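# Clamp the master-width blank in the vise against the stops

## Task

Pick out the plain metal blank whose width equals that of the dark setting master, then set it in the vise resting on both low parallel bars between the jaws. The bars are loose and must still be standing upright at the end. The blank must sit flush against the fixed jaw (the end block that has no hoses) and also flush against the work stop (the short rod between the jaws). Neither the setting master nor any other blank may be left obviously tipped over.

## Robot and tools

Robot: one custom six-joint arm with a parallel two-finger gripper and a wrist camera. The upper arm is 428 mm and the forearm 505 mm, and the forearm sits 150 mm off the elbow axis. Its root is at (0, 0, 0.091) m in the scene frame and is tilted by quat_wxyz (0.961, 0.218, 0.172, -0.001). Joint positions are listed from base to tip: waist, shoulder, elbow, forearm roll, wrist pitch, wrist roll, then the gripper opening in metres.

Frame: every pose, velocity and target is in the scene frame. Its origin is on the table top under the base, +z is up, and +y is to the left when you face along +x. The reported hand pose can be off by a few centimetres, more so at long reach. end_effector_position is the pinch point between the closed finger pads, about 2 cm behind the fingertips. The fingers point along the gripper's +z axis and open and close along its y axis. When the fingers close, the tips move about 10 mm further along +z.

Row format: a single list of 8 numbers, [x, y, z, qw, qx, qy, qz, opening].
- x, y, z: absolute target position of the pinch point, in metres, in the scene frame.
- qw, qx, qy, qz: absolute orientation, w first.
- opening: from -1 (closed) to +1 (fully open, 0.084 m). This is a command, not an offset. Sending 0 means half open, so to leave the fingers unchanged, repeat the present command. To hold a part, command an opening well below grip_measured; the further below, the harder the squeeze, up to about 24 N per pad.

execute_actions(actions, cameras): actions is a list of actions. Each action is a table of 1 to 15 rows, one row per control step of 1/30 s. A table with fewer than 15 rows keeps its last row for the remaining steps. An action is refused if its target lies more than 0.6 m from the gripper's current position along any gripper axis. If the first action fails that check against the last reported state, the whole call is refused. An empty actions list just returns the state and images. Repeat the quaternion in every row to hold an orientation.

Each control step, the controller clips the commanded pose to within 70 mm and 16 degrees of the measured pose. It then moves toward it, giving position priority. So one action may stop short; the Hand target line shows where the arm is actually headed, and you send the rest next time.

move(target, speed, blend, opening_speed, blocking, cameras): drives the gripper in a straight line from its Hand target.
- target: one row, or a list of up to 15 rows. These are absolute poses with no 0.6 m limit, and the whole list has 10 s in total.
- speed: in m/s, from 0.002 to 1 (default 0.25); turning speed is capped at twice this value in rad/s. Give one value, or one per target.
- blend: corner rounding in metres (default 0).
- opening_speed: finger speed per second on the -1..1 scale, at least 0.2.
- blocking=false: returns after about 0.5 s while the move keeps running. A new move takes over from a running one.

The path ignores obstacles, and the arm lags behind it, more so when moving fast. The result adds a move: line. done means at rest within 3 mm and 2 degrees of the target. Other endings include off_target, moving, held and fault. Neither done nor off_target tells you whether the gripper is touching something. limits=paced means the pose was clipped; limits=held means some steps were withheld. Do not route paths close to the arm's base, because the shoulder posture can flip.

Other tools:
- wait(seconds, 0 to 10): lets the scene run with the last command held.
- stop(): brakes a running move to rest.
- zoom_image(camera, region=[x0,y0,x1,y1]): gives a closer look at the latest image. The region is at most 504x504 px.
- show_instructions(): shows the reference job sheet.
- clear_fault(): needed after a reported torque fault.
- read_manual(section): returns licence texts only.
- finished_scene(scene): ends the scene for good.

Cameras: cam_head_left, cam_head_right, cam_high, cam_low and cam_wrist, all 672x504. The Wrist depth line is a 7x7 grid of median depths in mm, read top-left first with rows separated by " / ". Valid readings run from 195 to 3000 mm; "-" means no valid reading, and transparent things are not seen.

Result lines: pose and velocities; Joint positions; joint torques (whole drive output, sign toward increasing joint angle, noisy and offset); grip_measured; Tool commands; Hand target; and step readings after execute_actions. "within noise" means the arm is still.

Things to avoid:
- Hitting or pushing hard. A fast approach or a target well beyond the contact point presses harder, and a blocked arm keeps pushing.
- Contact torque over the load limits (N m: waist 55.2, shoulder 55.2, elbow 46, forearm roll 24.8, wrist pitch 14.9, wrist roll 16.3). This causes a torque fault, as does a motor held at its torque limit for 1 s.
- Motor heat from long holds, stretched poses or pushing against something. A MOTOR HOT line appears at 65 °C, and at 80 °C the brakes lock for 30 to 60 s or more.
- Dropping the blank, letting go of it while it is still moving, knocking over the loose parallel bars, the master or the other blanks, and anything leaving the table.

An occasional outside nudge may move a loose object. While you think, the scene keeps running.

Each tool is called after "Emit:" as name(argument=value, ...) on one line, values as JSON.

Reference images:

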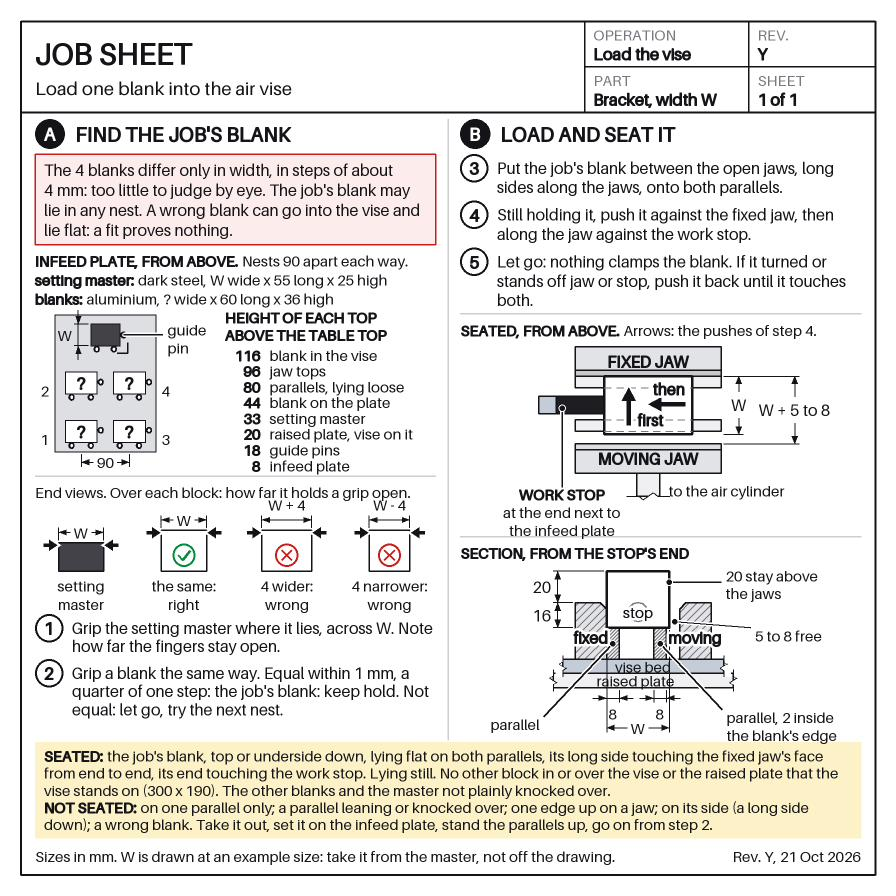

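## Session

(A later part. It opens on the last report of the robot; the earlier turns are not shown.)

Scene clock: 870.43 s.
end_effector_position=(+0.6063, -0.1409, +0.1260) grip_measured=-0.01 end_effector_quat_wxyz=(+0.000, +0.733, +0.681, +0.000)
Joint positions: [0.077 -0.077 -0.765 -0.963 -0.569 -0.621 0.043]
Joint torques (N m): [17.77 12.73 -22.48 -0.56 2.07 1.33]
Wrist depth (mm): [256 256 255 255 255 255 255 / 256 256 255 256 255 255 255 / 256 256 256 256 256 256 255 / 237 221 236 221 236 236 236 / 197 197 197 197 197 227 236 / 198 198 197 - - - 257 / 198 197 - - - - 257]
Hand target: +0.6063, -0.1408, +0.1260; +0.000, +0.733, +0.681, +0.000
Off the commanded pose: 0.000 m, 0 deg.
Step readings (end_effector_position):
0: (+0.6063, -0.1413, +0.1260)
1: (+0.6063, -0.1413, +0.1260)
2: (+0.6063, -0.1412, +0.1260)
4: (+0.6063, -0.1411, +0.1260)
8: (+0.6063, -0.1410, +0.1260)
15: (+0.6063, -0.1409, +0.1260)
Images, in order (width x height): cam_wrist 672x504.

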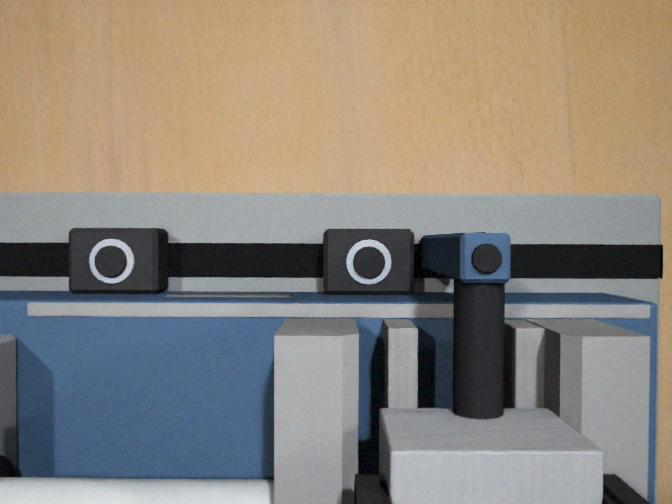

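Emit:
execute_actions(actions=[[[0.6062, -0.1411, 0.126, 0.0, 0.7325, 0.6807, 0.0, -0.6]], [[0.6062, -0.1411, 0.124, 0.0, 0.7325, 0.6807, 0.0, -0.6]]], cameras=[])

Emit:
execute_actions(actions=[[[0.6062, -0.1411, 0.123, 0.0, 0.7325, 0.6807, 0.0, -0.6]]], cameras=[])

Emit:
execute_actions(actions=[[[0.6062, -0.1411, 0.122, 0.0, 0.7325, 0.6807, 0.0, -0.6]]], cameras=["cam_wrist"])

Emit:
zoom_image(camera="cam_wrist", region=[340, 330, 620, 504])

Scene clock: 896.77 s.
end_effector_position=(+0.6062, -0.1411, +0.1240) grip_measured=-0.01 end_effector_quat_wxyz=(+0.000, +0.733, +0.681, +0.000)
Joint positions: [0.075 -0.08 -0.765 -0.968 -0.566 -0.618 0.043]
Joint torques (N m): [5.21 16.75 -28.31 -0.93 3.81 1.39]
Wrist depth (mm): [254 253 253 253 253 253 253 / 254 254 254 254 253 253 253 / 254 254 254 254 254 253 253 / 234 219 234 219 234 234 234 / 195 195 216 220 - - 235 / 195 195 195 - - - - / 196 196 - - - - 255]
Hand target: +0.6062, -0.1411, +0.1240; +0.000, +0.733, +0.681, +0.000
Off the commanded pose: 0.000 m, 0 deg.
Step readings (end_effector_position):
0: (+0.6063, -0.1408, +0.1260)
1: (+0.6063, -0.1408, +0.1260)
2: (+0.6063, -0.1408, +0.1260)
4: (+0.6063, -0.1408, +0.1260)
8: (+0.6062, -0.1409, +0.1259)
15: (+0.6062, -0.1410, +0.1259)
16: (+0.6062, -0.1410, +0.1259)
17: (+0.6062, -0.1411, +0.1259)
19: (+0.6062, -0.1411, +0.1253)
23: (+0.6060, -0.1411, +0.1243)
30: (+0.6061, -0.1411, +0.1240)
No camera images: "cameras" was empty.

Scene clock: 897.47 s.
end_effector_position=(+0.6062, -0.1411, +0.1230) grip_measured=-0.01 end_effector_quat_wxyz=(+0.000, +0.733, +0.681, +0.000)
Joint positions: [0.074 -0.082 -0.765 -0.971 -0.564 -0.616 0.043]
Joint torques (N m): [4.87 15.33 -24.46 -0.86 3.59 1.37]
Wrist depth (mm): [253 252 252 252 252 252 252 / 253 253 253 253 252 252 252 / 253 253 253 253 253 253 252 / 234 218 233 218 233 233 233 / - 219 216 219 - - 233 / - - - - - - - / - - - - - - 236]
Hand target: +0.6062, -0.1411, +0.1230; +0.000, +0.733, +0.681, +0.000
Off the commanded pose: 0.000 m, 0 deg.
Step readings (end_effector_position):
0: (+0.6062, -0.1411, +0.1240)
1: (+0.6062, -0.1411, +0.1240)
2: (+0.6062, -0.1411, +0.1239)
4: (+0.6062, -0.1411, +0.1236)
8: (+0.6062, -0.1411, +0.1232)
15: (+0.6062, -0.1411, +0.1230)
No camera images: "cameras" was empty.

Scene clock: 898.17 s.
end_effector_position=(+0.6062, -0.1411, +0.1220) grip_measured=-0.01 end_effector_quat_wxyz=(+0.000, +0.733, +0.681, +0.000)
Joint positions: [0.073 -0.084 -0.765 -0.973 -0.563 -0.614 0.043]
Joint torques (N m): [4.87 15.3 -26.38 -1.03 3.69 1.36]
Wrist depth (mm): [251 251 251 251 252 251 251 / 252 252 252 251 251 251 251 / 252 252 252 252 252 252 251 / 233 217 232 217 232 232 232 / - 218 216 217 - - 232 / - - - - - - - / - - - - - - 234]
Hand target: +0.6062, -0.1411, +0.1220; +0.000, +0.733, +0.681, +0.000
Off the commanded pose: 0.000 m, 0 deg.
Step readings (end_effector_position):
0: (+0.6062, -0.1411, +0.1230)
1: (+0.6062, -0.1411, +0.1230)
2: (+0.6062, -0.1411, +0.1229)
4: (+0.6062, -0.1411, +0.1225)
8: (+0.6062, -0.1411, +0.1221)
15: (+0.6062, -0.1411, +0.1220)
Images, in order (width x height): cam_wrist 672x504.

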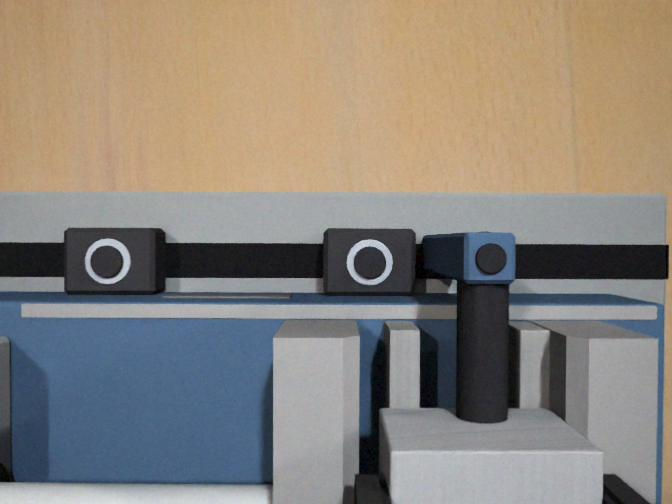

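Scaled by 1.800 from the camera's 672x504 image, which has a finer 960x720 frame.

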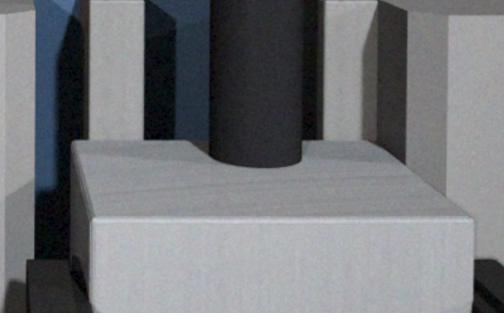

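Emit:
execute_actions(actions=[[[0.6062, -0.1411, 0.1213, 0.0, 0.7325, 0.6807, 0.0, -0.6]]], cameras=[])

Emit:
execute_actions(actions=[[[0.6062, -0.1411, 0.1207, 0.0, 0.7325, 0.6807, 0.0, -0.6]]], cameras=[])

Emit:
execute_actions(actions=[[[0.6062, -0.1411, 0.1202, 0.0, 0.7325, 0.6807, 0.0, -0.6]]], cameras=["cam_wrist"])

Emit:
zoom_image(camera="cam_wrist", region=[340, 330, 620, 504])

Scene clock: 907.37 s.
end_effector_position=(+0.6062, -0.1411, +0.1213) grip_measured=-0.01 end_effector_quat_wxyz=(+0.000, +0.733, +0.681, +0.000)
Joint positions: [0.072 -0.086 -0.765 -0.975 -0.562 -0.612 0.043]
Joint torques (N m): [4.86 15.64 -26.53 -0.94 3.73 1.37]
Wrist depth (mm): [251 251 251 250 250 250 250 / 251 251 251 251 251 250 250 / 252 252 251 251 251 251 251 / 232 216 232 216 231 232 231 / - 217 216 217 - - 232 / - - - - - - - / - - - - - - -]
Hand target: +0.6062, -0.1411, +0.1213; +0.000, +0.733, +0.681, +0.000
Off the commanded pose: 0.000 m, 0 deg.
Step readings (end_effector_position):
0: (+0.6062, -0.1411, +0.1220)
1: (+0.6062, -0.1411, +0.1220)
2: (+0.6062, -0.1411, +0.1219)
4: (+0.6062, -0.1411, +0.1217)
8: (+0.6062, -0.1411, +0.1214)
15: (+0.6062, -0.1411, +0.1213)
No camera images: "cameras" was empty.

Scene clock: 908.07 s.
end_effector_position=(+0.6062, -0.1411, +0.1207) grip_measured=-0.01 end_effector_quat_wxyz=(+0.000, +0.733, +0.681, +0.000)
Joint positions: [0.072 -0.087 -0.765 -0.977 -0.561 -0.611 0.044]
Joint torques (N m): [1.69 9.16 -25.92 -1.63 5.63 1.33]
Wrist depth (mm): [250 250 250 250 250 250 249 / 251 250 250 250 250 250 250 / 251 251 251 250 251 250 250 / 231 216 231 216 231 231 231 / - 217 216 216 - - 231 / - - - - - - - / - - - - - - -]
Hand target: +0.6062, -0.1411, +0.1207; +0.000, +0.733, +0.681, +0.000
Off the commanded pose: 0.000 m, 0 deg.
Step readings (end_effector_position):
0: (+0.6062, -0.1411, +0.1213)
1: (+0.6062, -0.1411, +0.1213)
2: (+0.6062, -0.1411, +0.1212)
4: (+0.6062, -0.1411, +0.1210)
8: (+0.6062, -0.1411, +0.1208)
15: (+0.6062, -0.1411, +0.1207)
No camera images: "cameras" was empty.

Scene clock: 908.77 s.
end_effector_position=(+0.6062, -0.1411, +0.1202) grip_measured=-0.01 end_effector_quat_wxyz=(+0.000, +0.733, +0.681, +0.000)
Joint positions: [0.071 -0.088 -0.765 -0.978 -0.56 -0.61 0.044]
Joint torques (N m): [0.05 9.29 -26.69 -1.65 4.95 1.31]
Wrist depth (mm): [250 250 249 250 249 249 249 / 250 250 250 250 250 250 250 / 251 251 250 250 250 250 250 / 231 216 231 215 231 231 230 / - 216 224 216 - - 231 / - - - - - - - / - - - - - - -]
Hand target: +0.6062, -0.1411, +0.1202; +0.000, +0.733, +0.681, +0.000
Off the commanded pose: 0.000 m, 0 deg.
Step readings (end_effector_position):
0: (+0.6062, -0.1411, +0.1207)
1: (+0.6062, -0.1411, +0.1207)
2: (+0.6062, -0.1411, +0.1206)
4: (+0.6062, -0.1411, +0.1205)
8: (+0.6062, -0.1411, +0.1203)
15: (+0.6062, -0.1411, +0.1202)
Images, in order (width x height): cam_wrist 672x504.

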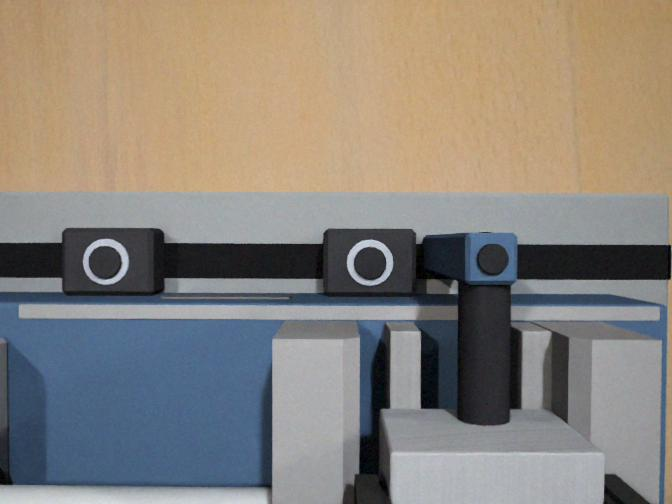

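Scaled by 1.800 from the camera's 672x504 image, which has a finer 960x720 frame.

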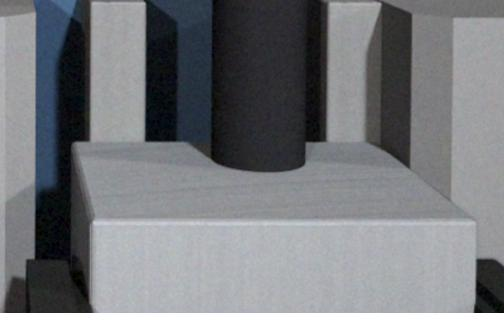

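Emit:
execute_actions(actions=[[[0.6062, -0.1411, 0.1207, 0.0, 0.7325, 0.6807, 0.0, -0.6]], [[0.6065, -0.1411, 0.1207, 0.0, 0.7325, 0.6807, 0.0, -0.6]], [[0.6066, -0.1407, 0.1207, 0.0, 0.7325, 0.6807, 0.0, -0.6]]], cameras=["cam_wrist"])

Emit:
zoom_image(camera="cam_wrist", region=[340, 330, 620, 504])

Scene clock: 925.20 s.
end_effector_position=(+0.6066, -0.1408, +0.1207) grip_measured=-0.01 end_effector_quat_wxyz=(+0.000, +0.733, +0.681, +0.000)
Joint positions: [0.073 -0.088 -0.766 -0.976 -0.562 -0.61 0.044]
Joint torques (N m): [18.08 12.06 -22.95 -0.49 3.84 1.37]
Wrist depth (mm): [250 250 250 250 250 249 249 / 251 251 250 250 250 250 250 / 251 251 251 250 251 250 250 / 231 216 231 216 231 231 231 / - 217 224 216 - - 231 / - - - - - - - / - - - - - - -]
Hand target: +0.6066, -0.1407, +0.1207; +0.000, +0.733, +0.681, +0.000
Off the commanded pose: 0.000 m, 0 deg.
Step readings (end_effector_position):
0: (+0.6062, -0.1411, +0.1202)
1: (+0.6062, -0.1411, +0.1202)
2: (+0.6062, -0.1411, +0.1202)
4: (+0.6062, -0.1411, +0.1202)
8: (+0.6062, -0.1410, +0.1204)
15: (+0.6063, -0.1411, +0.1207)
16: (+0.6063, -0.1411, +0.1207)
17: (+0.6063, -0.1411, +0.1207)
19: (+0.6063, -0.1411, +0.1207)
23: (+0.6065, -0.1411, +0.1208)
30: (+0.6065, -0.1411, +0.1208)
31: (+0.6065, -0.1411, +0.1207)
32: (+0.6065, -0.1411, +0.1207)
34: (+0.6065, -0.1410, +0.1207)
38: (+0.6066, -0.1409, +0.1207)
45: (+0.6066, -0.1408, +0.1207)
Images, in order (width x height): cam_wrist 672x504.

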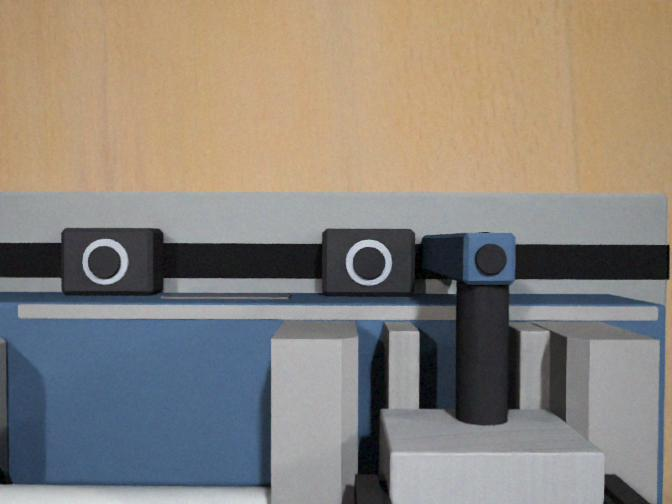

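Scaled by 1.800 from the camera's 672x504 image, which has a finer 960x720 frame.

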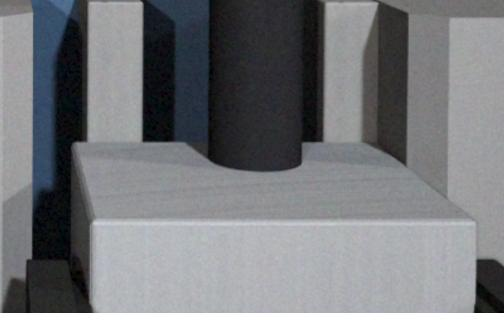

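Emit:
move(target=[0.6066, -0.1407, 0.1207, 0.0, 0.7325, 0.6807, 0.0, 0.5], speed=0.05, opening_speed=0.8, cameras=["cam_wrist"])

Emit:
zoom_image(camera="cam_wrist", region=[340, 330, 620, 504])

Scene clock: 939.50 s.
end_effector_position=(+0.6066, -0.1407, +0.1207) grip_measured=+0.49 end_effector_quat_wxyz=(+0.000, +0.733, +0.681, +0.000)
Joint positions: [0.073 -0.088 -0.766 -0.976 -0.561 -0.61 0.065]
Joint torques (N m): [2.59 29.75 -18.26 1.04 -2.42 1.35]
Wrist depth (mm): [250 250 250 250 250 250 250 / 251 251 250 250 250 250 250 / 251 251 251 250 250 250 250 / 231 216 231 216 231 231 231 / - 216 231 216 - - 231 / - - - - - - - / - - - - - - -]
Hand target: +0.6066, -0.1407, +0.1207; +0.000, +0.733, +0.681, +0.000
Off the commanded pose: 0.000 m, 0 deg.
move: done
Images, in order (width x height): cam_wrist 672x504.

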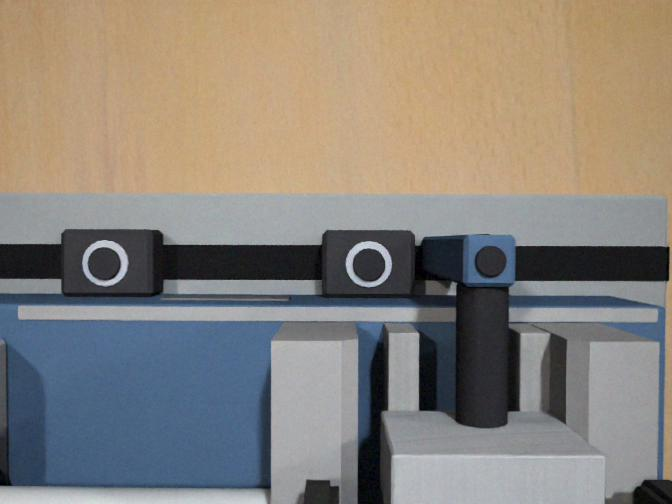

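Scaled by 1.800 from the camera's 672x504 image, which has a finer 960x720 frame.

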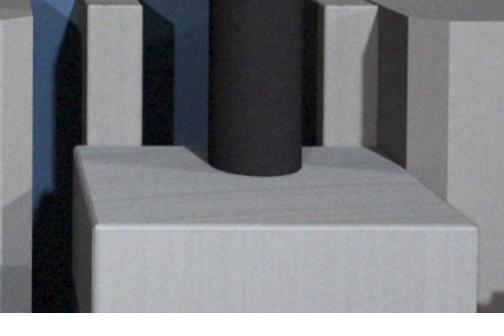

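Emit:
move(target=[[0.6066, -0.1407, 0.16, 0.0, 0.7325, 0.6807, 0.0, 0.5], [0.60, -0.19, 0.30, 0.0, 0.7325, 0.6807, 0.0, 0.5]], speed=[0.1, 0.2], cameras=["all"])

Emit:
zoom_image(camera="cam_wrist", region=[290, 120, 520, 380])

Scene clock: 952.43 s.
end_effector_position=(+0.6000, -0.1900, +0.2999) grip_measured=+0.49 end_effector_quat_wxyz=(+0.000, +0.733, +0.681, +0.000)
Joint positions: [0.158 0.255 -0.804 -0.652 -0.874 -0.961 0.065]
Joint torques (N m): [10.51 33.55 -34.41 1.78 -2.59 -1.32]
Wrist depth (mm): [429 428 428 429 428 428 428 / 430 429 428 429 429 428 428 / 410 410 393 391 369 429 429 / 336 341 371 334 315 430 429 / 336 340 371 335 315 431 429 / 413 372 412 411 412 431 431 / 432 432 433 433 432 431 432]
Hand target: +0.6000, -0.1900, +0.3000; +0.000, +0.733, +0.681, +0.000
Off the commanded pose: 0.000 m, 0 deg.
move: done

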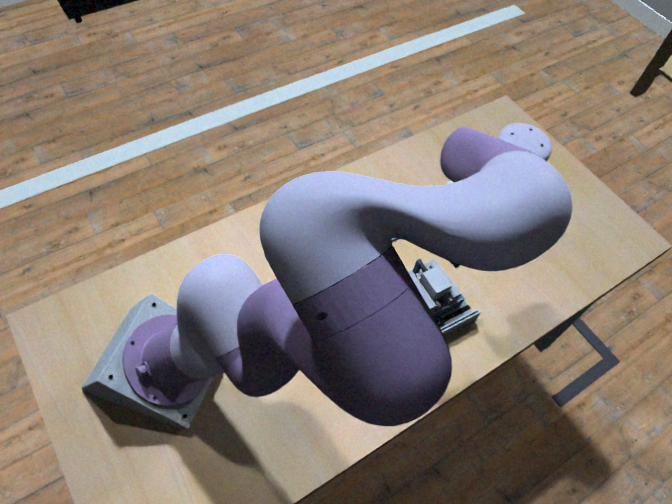

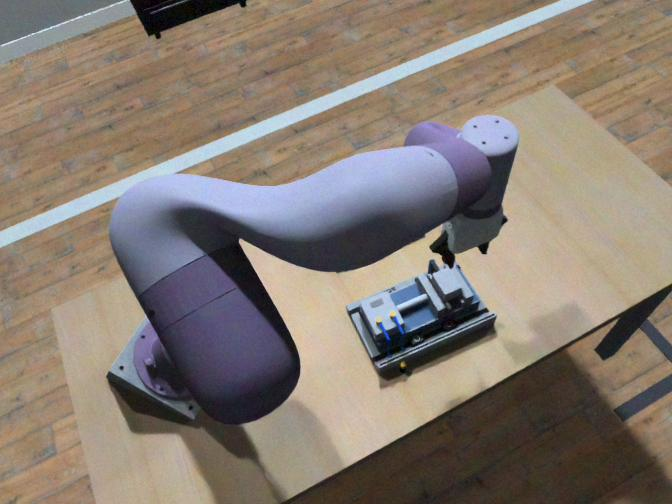

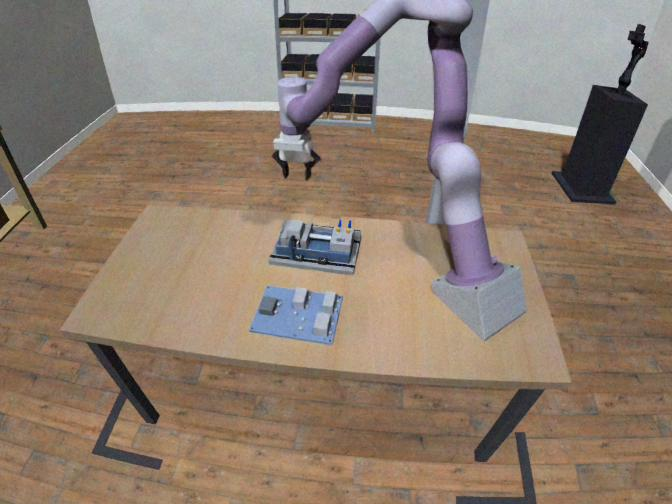

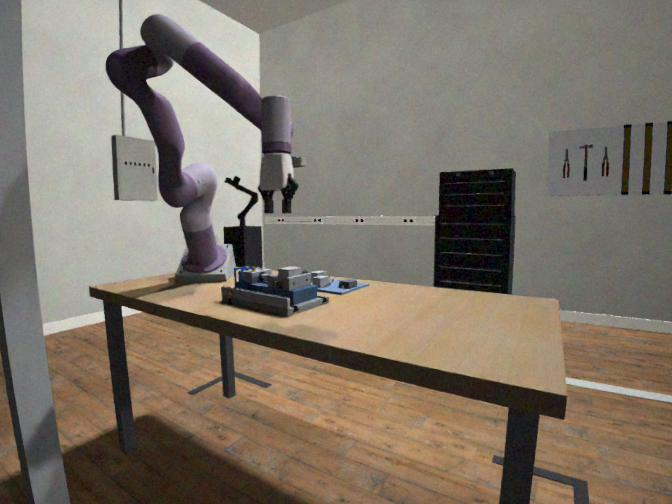

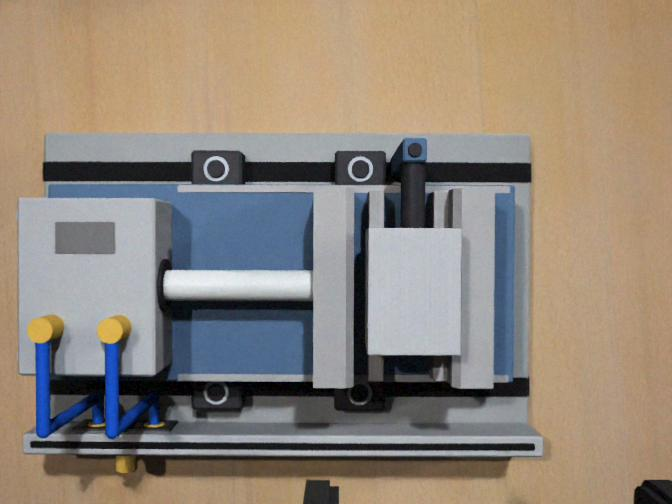

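Scaled by 1.938 from the camera's 672x504 image, which has a finer 960x720 frame.

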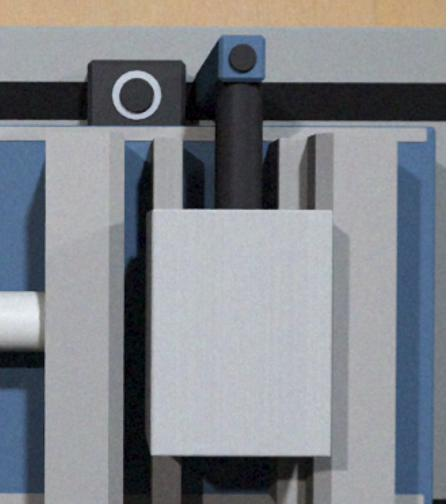

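Emit:
move(target=[0.659, -0.194, 0.25, 0.0, 0.7325, 0.6807, 0.0, 0.5], speed=0.15, cameras=["cam_wrist"])

Emit:
zoom_image(camera="cam_wrist", region=[200, 180, 400, 400])

Scene clock: 972.40 s.
end_effector_position=(+0.6589, -0.1940, +0.2500) grip_measured=+0.49 end_effector_quat_wxyz=(+0.000, +0.733, +0.681, +0.000)
Joint positions: [0.093 0.071 -0.921 -0.683 -0.787 -0.965 0.065]
Joint torques (N m): [1.8 13.48 -34.12 -0.84 2.76 -1.34]
Wrist depth (mm): [379 379 379 379 379 378 377 / 380 380 379 379 379 378 378 / 321 344 344 284 360 379 379 / 321 321 264 284 360 381 380 / 321 295 265 285 361 380 381 / 322 322 346 322 361 382 381 / 335 335 336 336 336 381 382]
Hand target: +0.6590, -0.1940, +0.2500; +0.000, +0.733, +0.681, +0.000
Off the commanded pose: 0.000 m, 0 deg.
move: done
Images, in order (width x height): cam_wrist 672x504.

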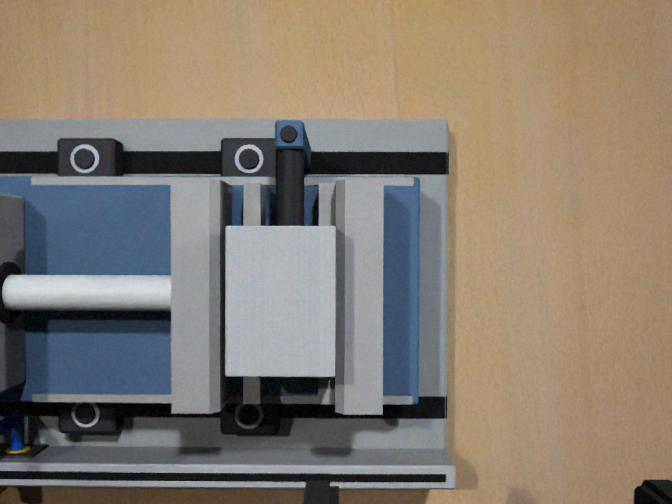

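Scaled by 2.291 from the camera's 672x504 image, which has a finer 960x720 frame.

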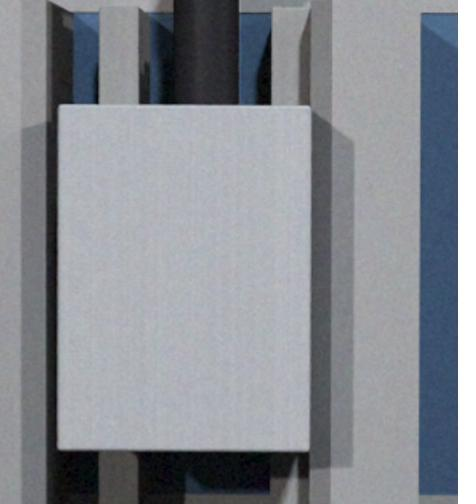

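Emit:
move(target=[0.652, -0.155, 0.22, 0.0, 0.7325, 0.6807, 0.0, 0.5], speed=0.1, cameras=["cam_wrist"])

Emit:
zoom_image(camera="cam_wrist", region=[200, 230, 400, 450])

Emit:
zoom_image(camera="cam_wrist", region=[260, 260, 360, 360])

Scene clock: 1174.93 s.
end_effector_position=(+0.6520, -0.1550, +0.2200) grip_measured=+0.49 end_effector_quat_wxyz=(+0.000, +0.733, +0.681, +0.000)
Joint positions: [0.137 0.014 -0.888 -0.747 -0.743 -0.84 0.065]
Joint torques (N m): [13.16 14.92 -15.99 -0.76 2.63 1.39]
Wrist depth (mm): [349 349 349 350 349 348 348 / 350 349 350 349 349 349 348 / 350 350 349 330 350 349 349 / 314 330 314 258 330 350 350 / 292 291 255 255 291 350 351 / 269 269 255 235 292 351 351 / 292 292 236 235 293 352 352]
Hand target: +0.6520, -0.1550, +0.2200; +0.000, +0.733, +0.681, +0.000
Off the commanded pose: 0.000 m, 0 deg.
move: done
Images, in order (width x height): cam_wrist 672x504.

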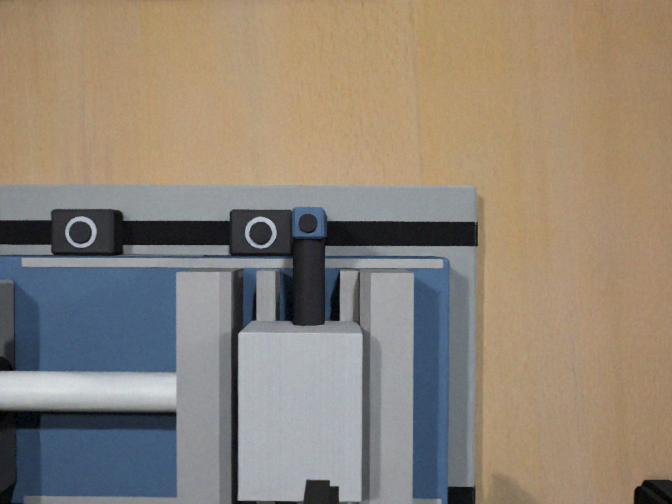

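Scaled by 2.291 from the camera's 672x504 image, which has a finer 960x720 frame.

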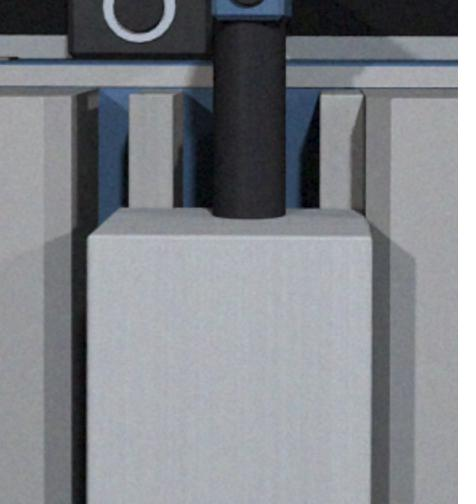

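Scaled by 5.040 from the camera's 672x504 image, which has a finer 960x720 frame.

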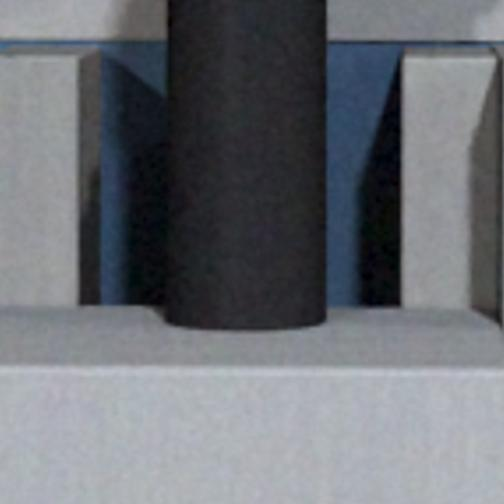

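Emit:
move(target=[[0.649, 0.142, 0.15, 0.0, 0.7325, 0.6807, 0.0, 0.6], [0.649, 0.142, 0.075, 0.0, 0.7325, 0.6807, 0.0, 0.6], [0.649, 0.142, 0.0425, 0.0, 0.7325, 0.6807, 0.0, 0.6], [0.649, 0.142, 0.0425, 0.0, 0.7325, 0.6807, 0.0, -0.5]], speed=[0.25, 0.15, 0.05, 0.05], opening_speed=1.0, cameras=["cam_wrist", "cam_high"])

Scene clock: 1199.23 s.
end_effector_position=(+0.6490, +0.1420, +0.0425) grip_measured=-0.01 end_effector_quat_wxyz=(+0.000, +0.733, +0.681, +0.000)
Joint positions: [0.438 -0.642 -1.101 -1.097 -0.622 -0.094 0.044]
Joint torques (N m): [12.01 32.41 -21.51 -1.07 2.4 1.27]
Wrist depth (mm): [- - - - - - - / - - - - - - - / - - - - - - - / - - - - - - - / - - - - - - - / - - - - - - - / - - - - - - -]
Hand target: +0.6490, +0.1420, +0.0425; +0.000, +0.733, +0.681, +0.000
Off the commanded pose: 0.000 m, 0 deg.
move: done
Images, in order (width x height): cam_high 672x504, cam_wrist 672x504.

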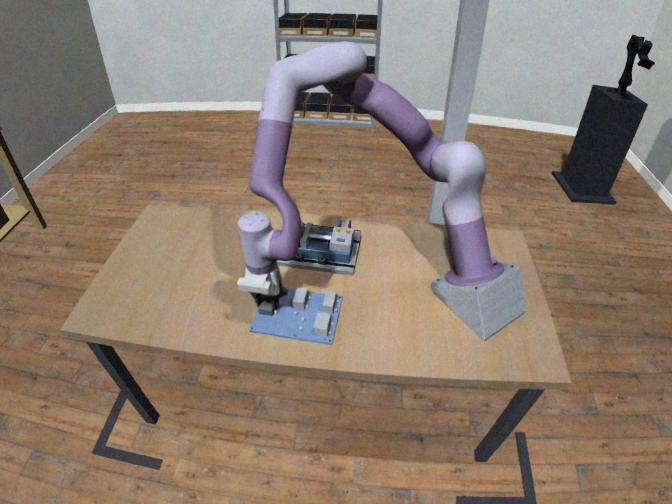

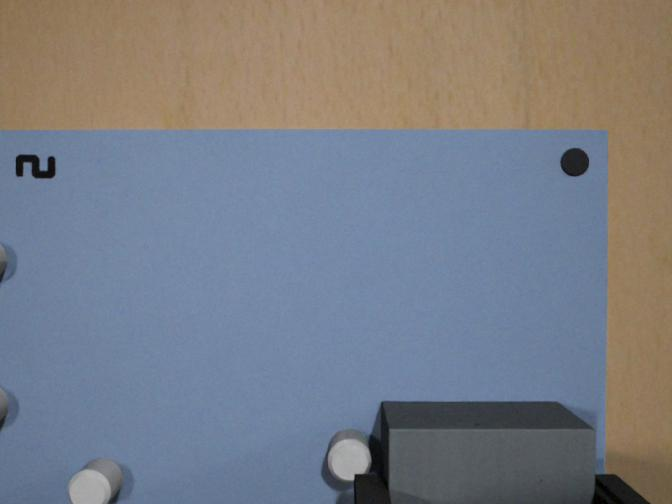

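Emit:
move(target=[[0.649, 0.142, 0.0425, 0.0, 0.7325, 0.6807, 0.0, 0.6], [0.649, 0.142, 0.15, 0.0, 0.7325, 0.6807, 0.0, 0.6], [0.6053, -0.1461, 0.20, 0.0, 0.7325, 0.6807, 0.0, 0.6], [0.6053, -0.1461, 0.145, 0.0, 0.7325, 0.6807, 0.0, 0.6], [0.6053, -0.1461, 0.1207, 0.0, 0.7325, 0.6807, 0.0, 0.6]], speed=[0.1, 0.15, 0.25, 0.12, 0.04], opening_speed=1.0, cameras=["cam_wrist", "cam_high"])

Scene clock: 1222.30 s.
end_effector_position=(+0.6053, -0.1461, +0.1208) grip_measured=+0.59 end_effector_quat_wxyz=(+0.000, +0.733, +0.681, +0.000)
Joint positions: [0.062 -0.081 -0.763 -0.974 -0.558 -0.623 0.069]
Joint torques (N m): [3.02 14.91 -26.11 -1.05 2.72 1.34]
Wrist depth (mm): [250 251 250 250 250 250 250 / 251 251 250 250 250 250 250 / 251 251 251 251 250 231 250 / 231 216 231 215 - 231 231 / - - - - - - - / - - - - - - - / - - - - - - -]
Hand target: +0.6053, -0.1461, +0.1207; +0.000, +0.733, +0.681, +0.000
Off the commanded pose: 0.000 m, 0 deg.
move: done
Images, in order (width x height): cam_high 672x504, cam_wrist 672x504.

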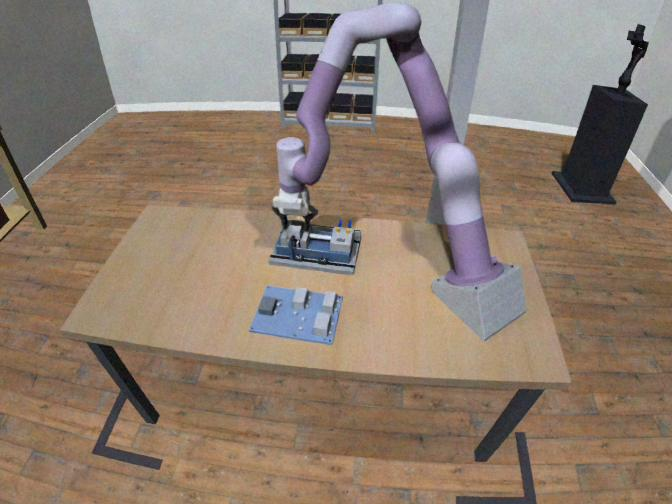

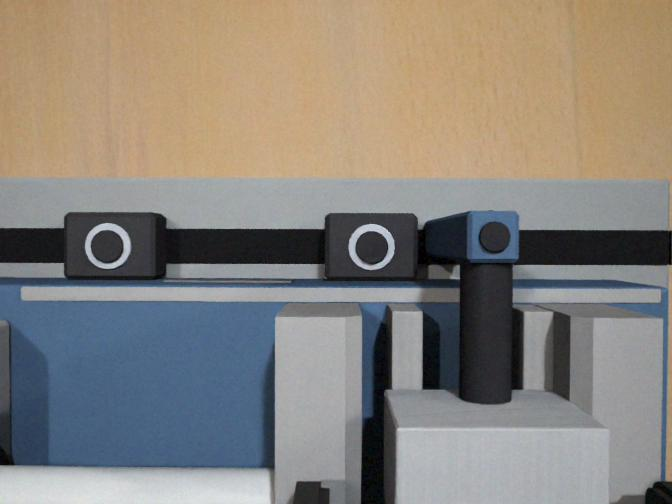

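Emit:
move(target=[0.6053, -0.1461, 0.1207, 0.0, 0.7325, 0.6807, 0.0, -0.6], speed=0.05, opening_speed=1.0, cameras=["cam_wrist"])

Emit:
move(target=[[0.6053, -0.1461, 0.135, 0.0, 0.7325, 0.6807, 0.0, -0.6], [0.6053, -0.1461, 0.20, 0.0, 0.7325, 0.6807, 0.0, -0.6]], speed=[0.03, 0.15], cameras=["cam_wrist", "cam_head_right"])

Emit:
zoom_image(camera="cam_wrist", region=[250, 150, 600, 504])

Scene clock: 1231.47 s.
end_effector_position=(+0.6053, -0.1461, +0.1207) grip_measured=-0.01 end_effector_quat_wxyz=(+0.000, +0.733, +0.681, +0.000)
Joint positions: [0.062 -0.081 -0.763 -0.974 -0.558 -0.623 0.043]
Joint torques (N m): [4.73 18.3 -13.62 -0.21 1.6 1.21]
Wrist depth (mm): [250 250 250 250 250 250 249 / 250 251 250 250 250 250 250 / 251 250 250 250 250 231 250 / 231 216 231 215 - 231 231 / - - - - - - - / - - - - - - - / - - - - - - -]
Hand target: +0.6053, -0.1461, +0.1207; +0.000, +0.733, +0.681, +0.000
Off the commanded pose: 0.000 m, 0 deg.
move: done
Images, in order (width x height): cam_wrist 672x504.

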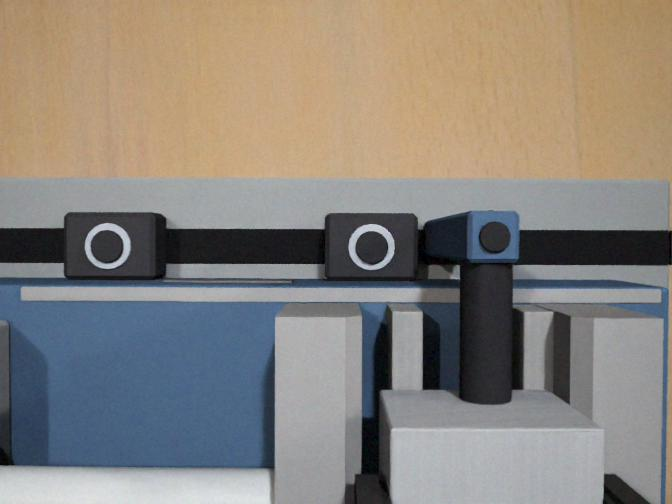

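Scene clock: 1233.00 s.
end_effector_position=(+0.6053, -0.1461, +0.1999) grip_measured=-0.01 end_effector_quat_wxyz=(+0.000, +0.733, +0.681, +0.000)
Joint positions: [0.14 0.063 -0.765 -0.806 -0.692 -0.759 0.043]
Joint torques (N m): [13.63 38.67 -31.82 1.94 -2.58 -1.28]
Wrist depth (mm): [329 329 329 328 329 328 328 / 330 329 329 329 329 329 329 / 330 330 330 330 329 330 329 / 310 295 310 295 272 310 330 / 235 271 271 238 270 270 330 / 236 251 251 238 271 271 330 / 236 272 272 - - - 332]
Hand target: +0.6053, -0.1461, +0.2000; +0.000, +0.733, +0.681, +0.000
Off the commanded pose: 0.000 m, 0 deg.
move: done
Images, in order (width x height): cam_head_right 672x504, cam_wrist 672x504.

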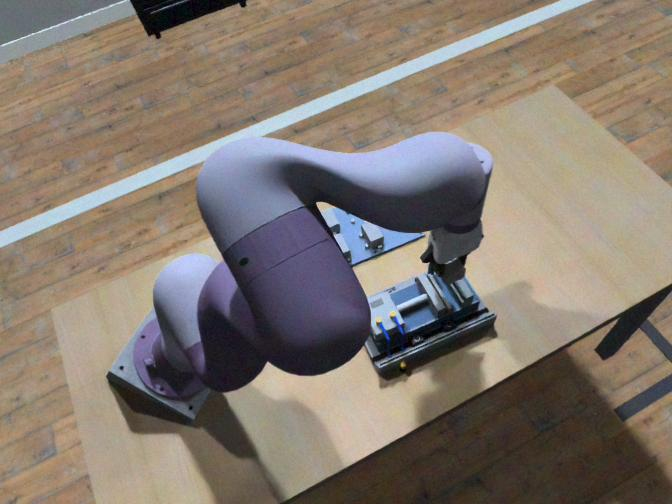

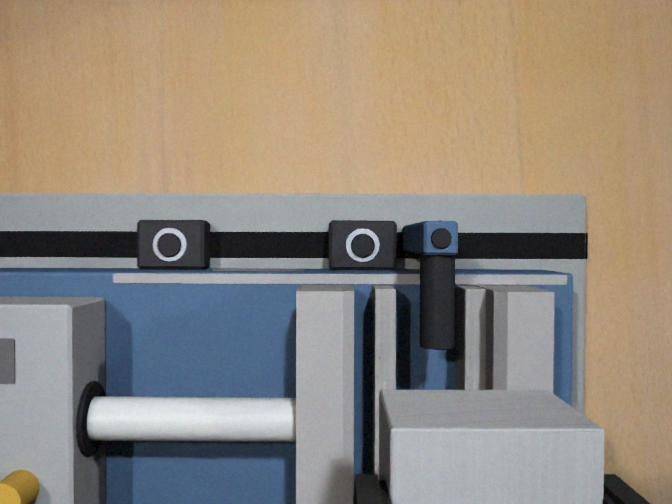

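Scaled by 1.424 from the camera's 672x504 image, which has a finer 960x720 frame.

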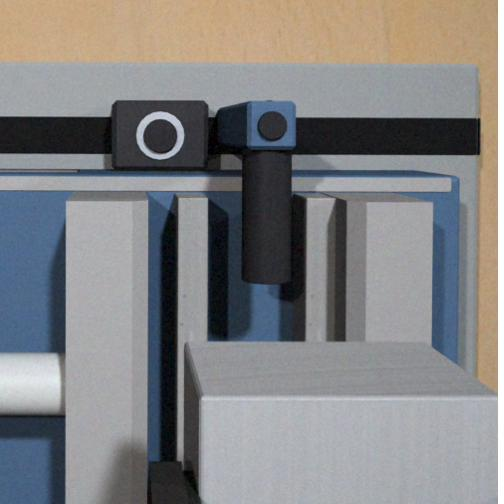

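Emit:
move(target=[[0.5624, 0.1974, 0.16, 0.0, 0.7325, 0.6807, 0.0, -0.6], [0.5624, 0.1974, 0.07, 0.0, 0.7325, 0.6807, 0.0, -0.6], [0.5624, 0.1974, 0.0490, 0.0, 0.7325, 0.6807, 0.0, -0.6]], speed=[0.25, 0.12, 0.03], cameras=["cam_wrist"])

Emit:
move(target=[0.5624, 0.1974, 0.0490, 0.0, 0.7325, 0.6807, 0.0, 1.0], speed=0.05, opening_speed=1.0, cameras=["cam_wrist"])

Scene clock: 1247.30 s.
end_effector_position=(+0.5624, +0.1974, +0.0491) grip_measured=-0.01 end_effector_quat_wxyz=(+0.000, +0.733, +0.681, +0.000)
Joint positions: [0.572 -0.656 -0.987 -1.167 -0.615 0.143 0.043]
Joint torques (N m): [11.75 22.49 -25.57 -1.21 2.77 1.27]
Wrist depth (mm): [- - - - - - - / - - - - - - - / - - - - - - - / - - - - - - - / - - - - - - - / - - - - - - - / - - - - - - -]
Hand target: +0.5624, +0.1974, +0.0490; +0.000, +0.733, +0.681, +0.000
Off the commanded pose: 0.000 m, 0 deg.
move: done
Images, in order (width x height): cam_wrist 672x504.

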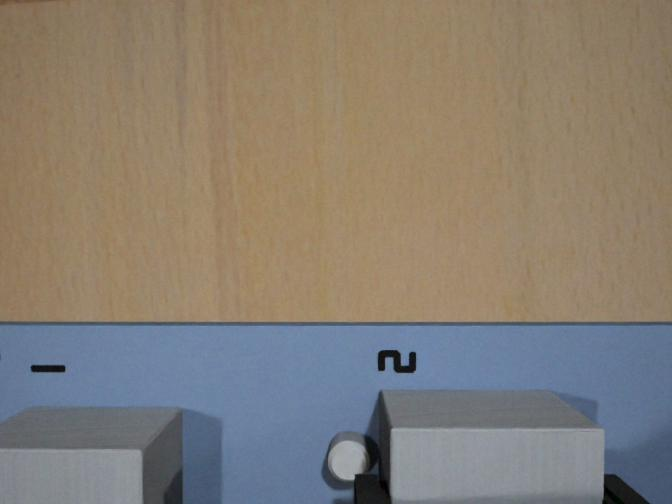

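Scene clock: 1249.23 s.
end_effector_position=(+0.5624, +0.1974, +0.0490) grip_measured=+1.00 end_effector_quat_wxyz=(+0.000, +0.733, +0.681, +0.000)
Joint positions: [0.572 -0.656 -0.987 -1.167 -0.615 0.144 0.084]
Joint torques (N m): [12.1 22.88 -19.09 -0.6 2.3 1.32]
Wrist depth (mm): [- - - - - - - / - - - - - - - / - - - - - - - / - - - - - - - / - - - - - - - / - - - - - - - / - - - - - - -]
Hand target: +0.5624, +0.1974, +0.0490; +0.000, +0.733, +0.681, +0.000
Off the commanded pose: 0.000 m, 0 deg.
move: done
Images, in order (width x height): cam_wrist 672x504.

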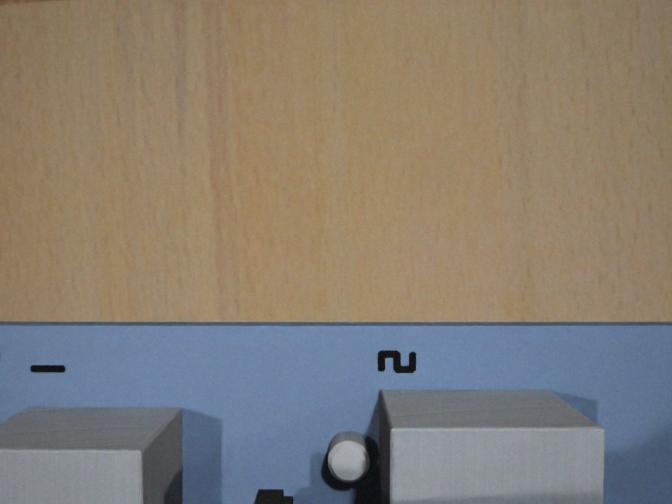

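Emit:
move(target=[[0.5624, 0.1974, 0.12, 0.0, 0.7325, 0.6807, 0.0, 1.0], [0.58, 0.09, 0.42, 0.0, 0.7071, 0.7071, 0.0, 1.0]], speed=[0.2, 0.4], cameras=["cam_wrist"])

Emit:
zoom_image(camera="cam_wrist", region=[150, 100, 502, 452])

Emit:
move(target=[0.62, -0.20, 0.42, 0.0, 0.7071, 0.7071, 0.0, 1.0], speed=0.4, cameras=["cam_wrist"])

Emit:
zoom_image(camera="cam_wrist", region=[240, 120, 490, 370])

Scene clock: 1260.07 s.
end_effector_position=(+0.5800, +0.0900, +0.4199) grip_measured=+1.00 end_effector_quat_wxyz=(+0.000, +0.707, +0.707, +0.000)
Joint positions: [0.79 -0.026 -1.014 -0.62 -1.146 -0.476 0.084]
Joint torques (N m): [15.61 30.44 -36.01 2.25 -2.56 -1.35]
Wrist depth (mm): [548 547 549 546 549 547 547 / 549 548 548 548 548 547 551 / 551 549 541 506 541 548 550 / 553 549 542 541 542 550 550 / 552 552 542 542 544 550 551 / 552 553 553 553 552 552 552 / 555 554 553 554 553 552 553]
Hand target: +0.5800, +0.0900, +0.4200; +0.000, +0.707, +0.707, +0.000
Off the commanded pose: 0.000 m, 0 deg.
move: done; limits=paced
Images, in order (width x height): cam_wrist 672x504.

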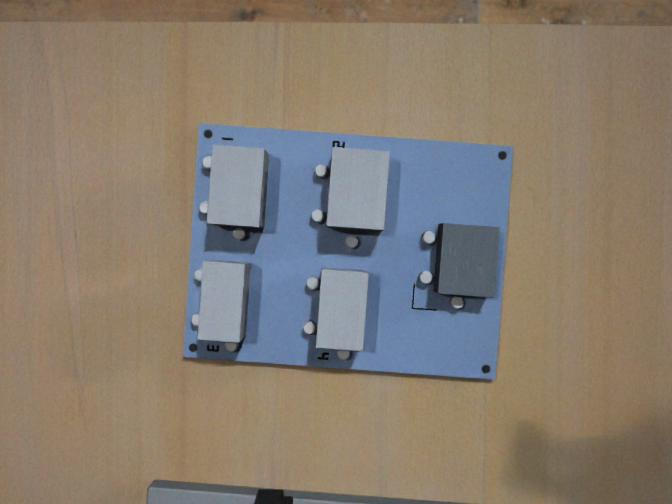

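Scaled by 1.432 from the camera's 672x504 image, which has a finer 960x720 frame.

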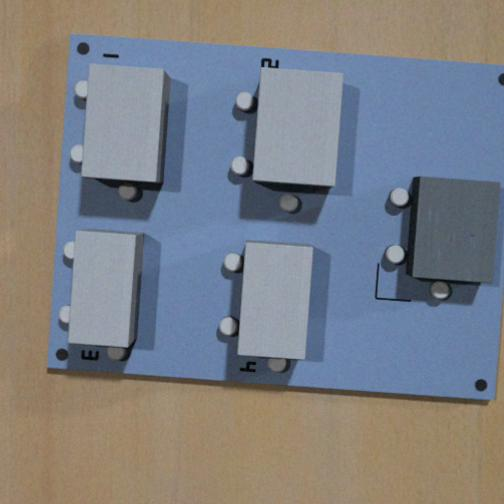

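Scene clock: 1261.70 s.
end_effector_position=(+0.6200, -0.2000, +0.4200) grip_measured=+1.00 end_effector_quat_wxyz=(+0.000, +0.707, +0.707, +0.000)
Joint positions: [0.274 0.316 -0.971 -0.578 -1.123 -1.087 0.084]
Joint torques (N m): [-1.53 3.82 -36.24 2.03 2.67 -1.48]
Wrist depth (mm): [549 549 549 548 546 548 546 / 549 550 550 549 547 549 547 / 551 455 513 491 530 549 549 / 552 455 491 490 488 550 549 / 552 501 516 514 530 551 552 / 554 553 552 553 554 552 550 / 555 553 555 554 552 553 551]
Hand target: +0.6200, -0.2000, +0.4200; +0.000, +0.707, +0.707, +0.000
Off the commanded pose: 0.000 m, 0 deg.
move: done; limits=paced
Images, in order (width x height): cam_wrist 672x504.

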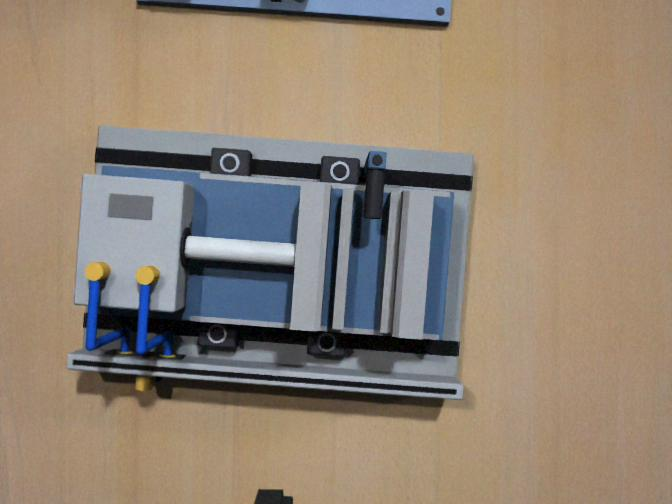

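Scaled by 2.016 from the camera's 672x504 image, which has a finer 960x720 frame.

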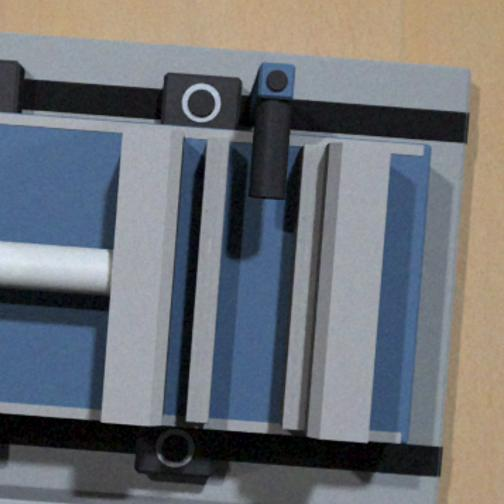

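Emit:
move(target=[[0.5641, 0.197, 0.11, 0.0, 0.7325, 0.6807, 0.0, 1.0], [0.5641, 0.197, 0.049, 0.0, 0.7325, 0.6807, 0.0, 1.0], [0.5641, 0.197, 0.049, 0.0, 0.7325, 0.6807, 0.0, -0.6], [0.5641, 0.197, 0.16, 0.0, 0.7325, 0.6807, 0.0, -0.6]], speed=[0.35, 0.1, 0.05, 0.2], opening_speed=1.2, cameras=["cam_wrist"])

Scene clock: 1300.90 s.
end_effector_position=(+0.5640, +0.1970, +0.1598) grip_measured=-0.01 end_effector_quat_wxyz=(+0.000, +0.732, +0.681, +0.000)
Joint positions: [0.674 -0.476 -0.964 -0.927 -0.729 -0.042 0.043]
Joint torques (N m): [21.63 44.32 -26.96 1.78 -2.57 -1.31]
Wrist depth (mm): [1034 1035 1035 1030 1041 1030 1028 / 289 289 289 289 289 289 289 / 290 289 290 290 289 289 289 / 290 290 290 290 290 290 290 / 291 282 283 283 282 282 282 / 291 247 247 283 283 283 283 / 292 247 248 - - - 266]
Hand target: +0.5641, +0.1970, +0.1600; +0.000, +0.733, +0.681, +0.000
Off the commanded pose: 0.000 m, 0 deg.
move: done; limits=paced
Images, in order (width x height): cam_wrist 672x504.

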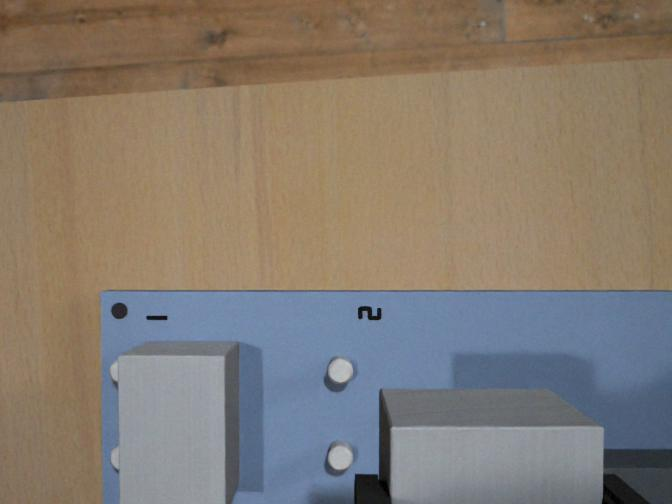

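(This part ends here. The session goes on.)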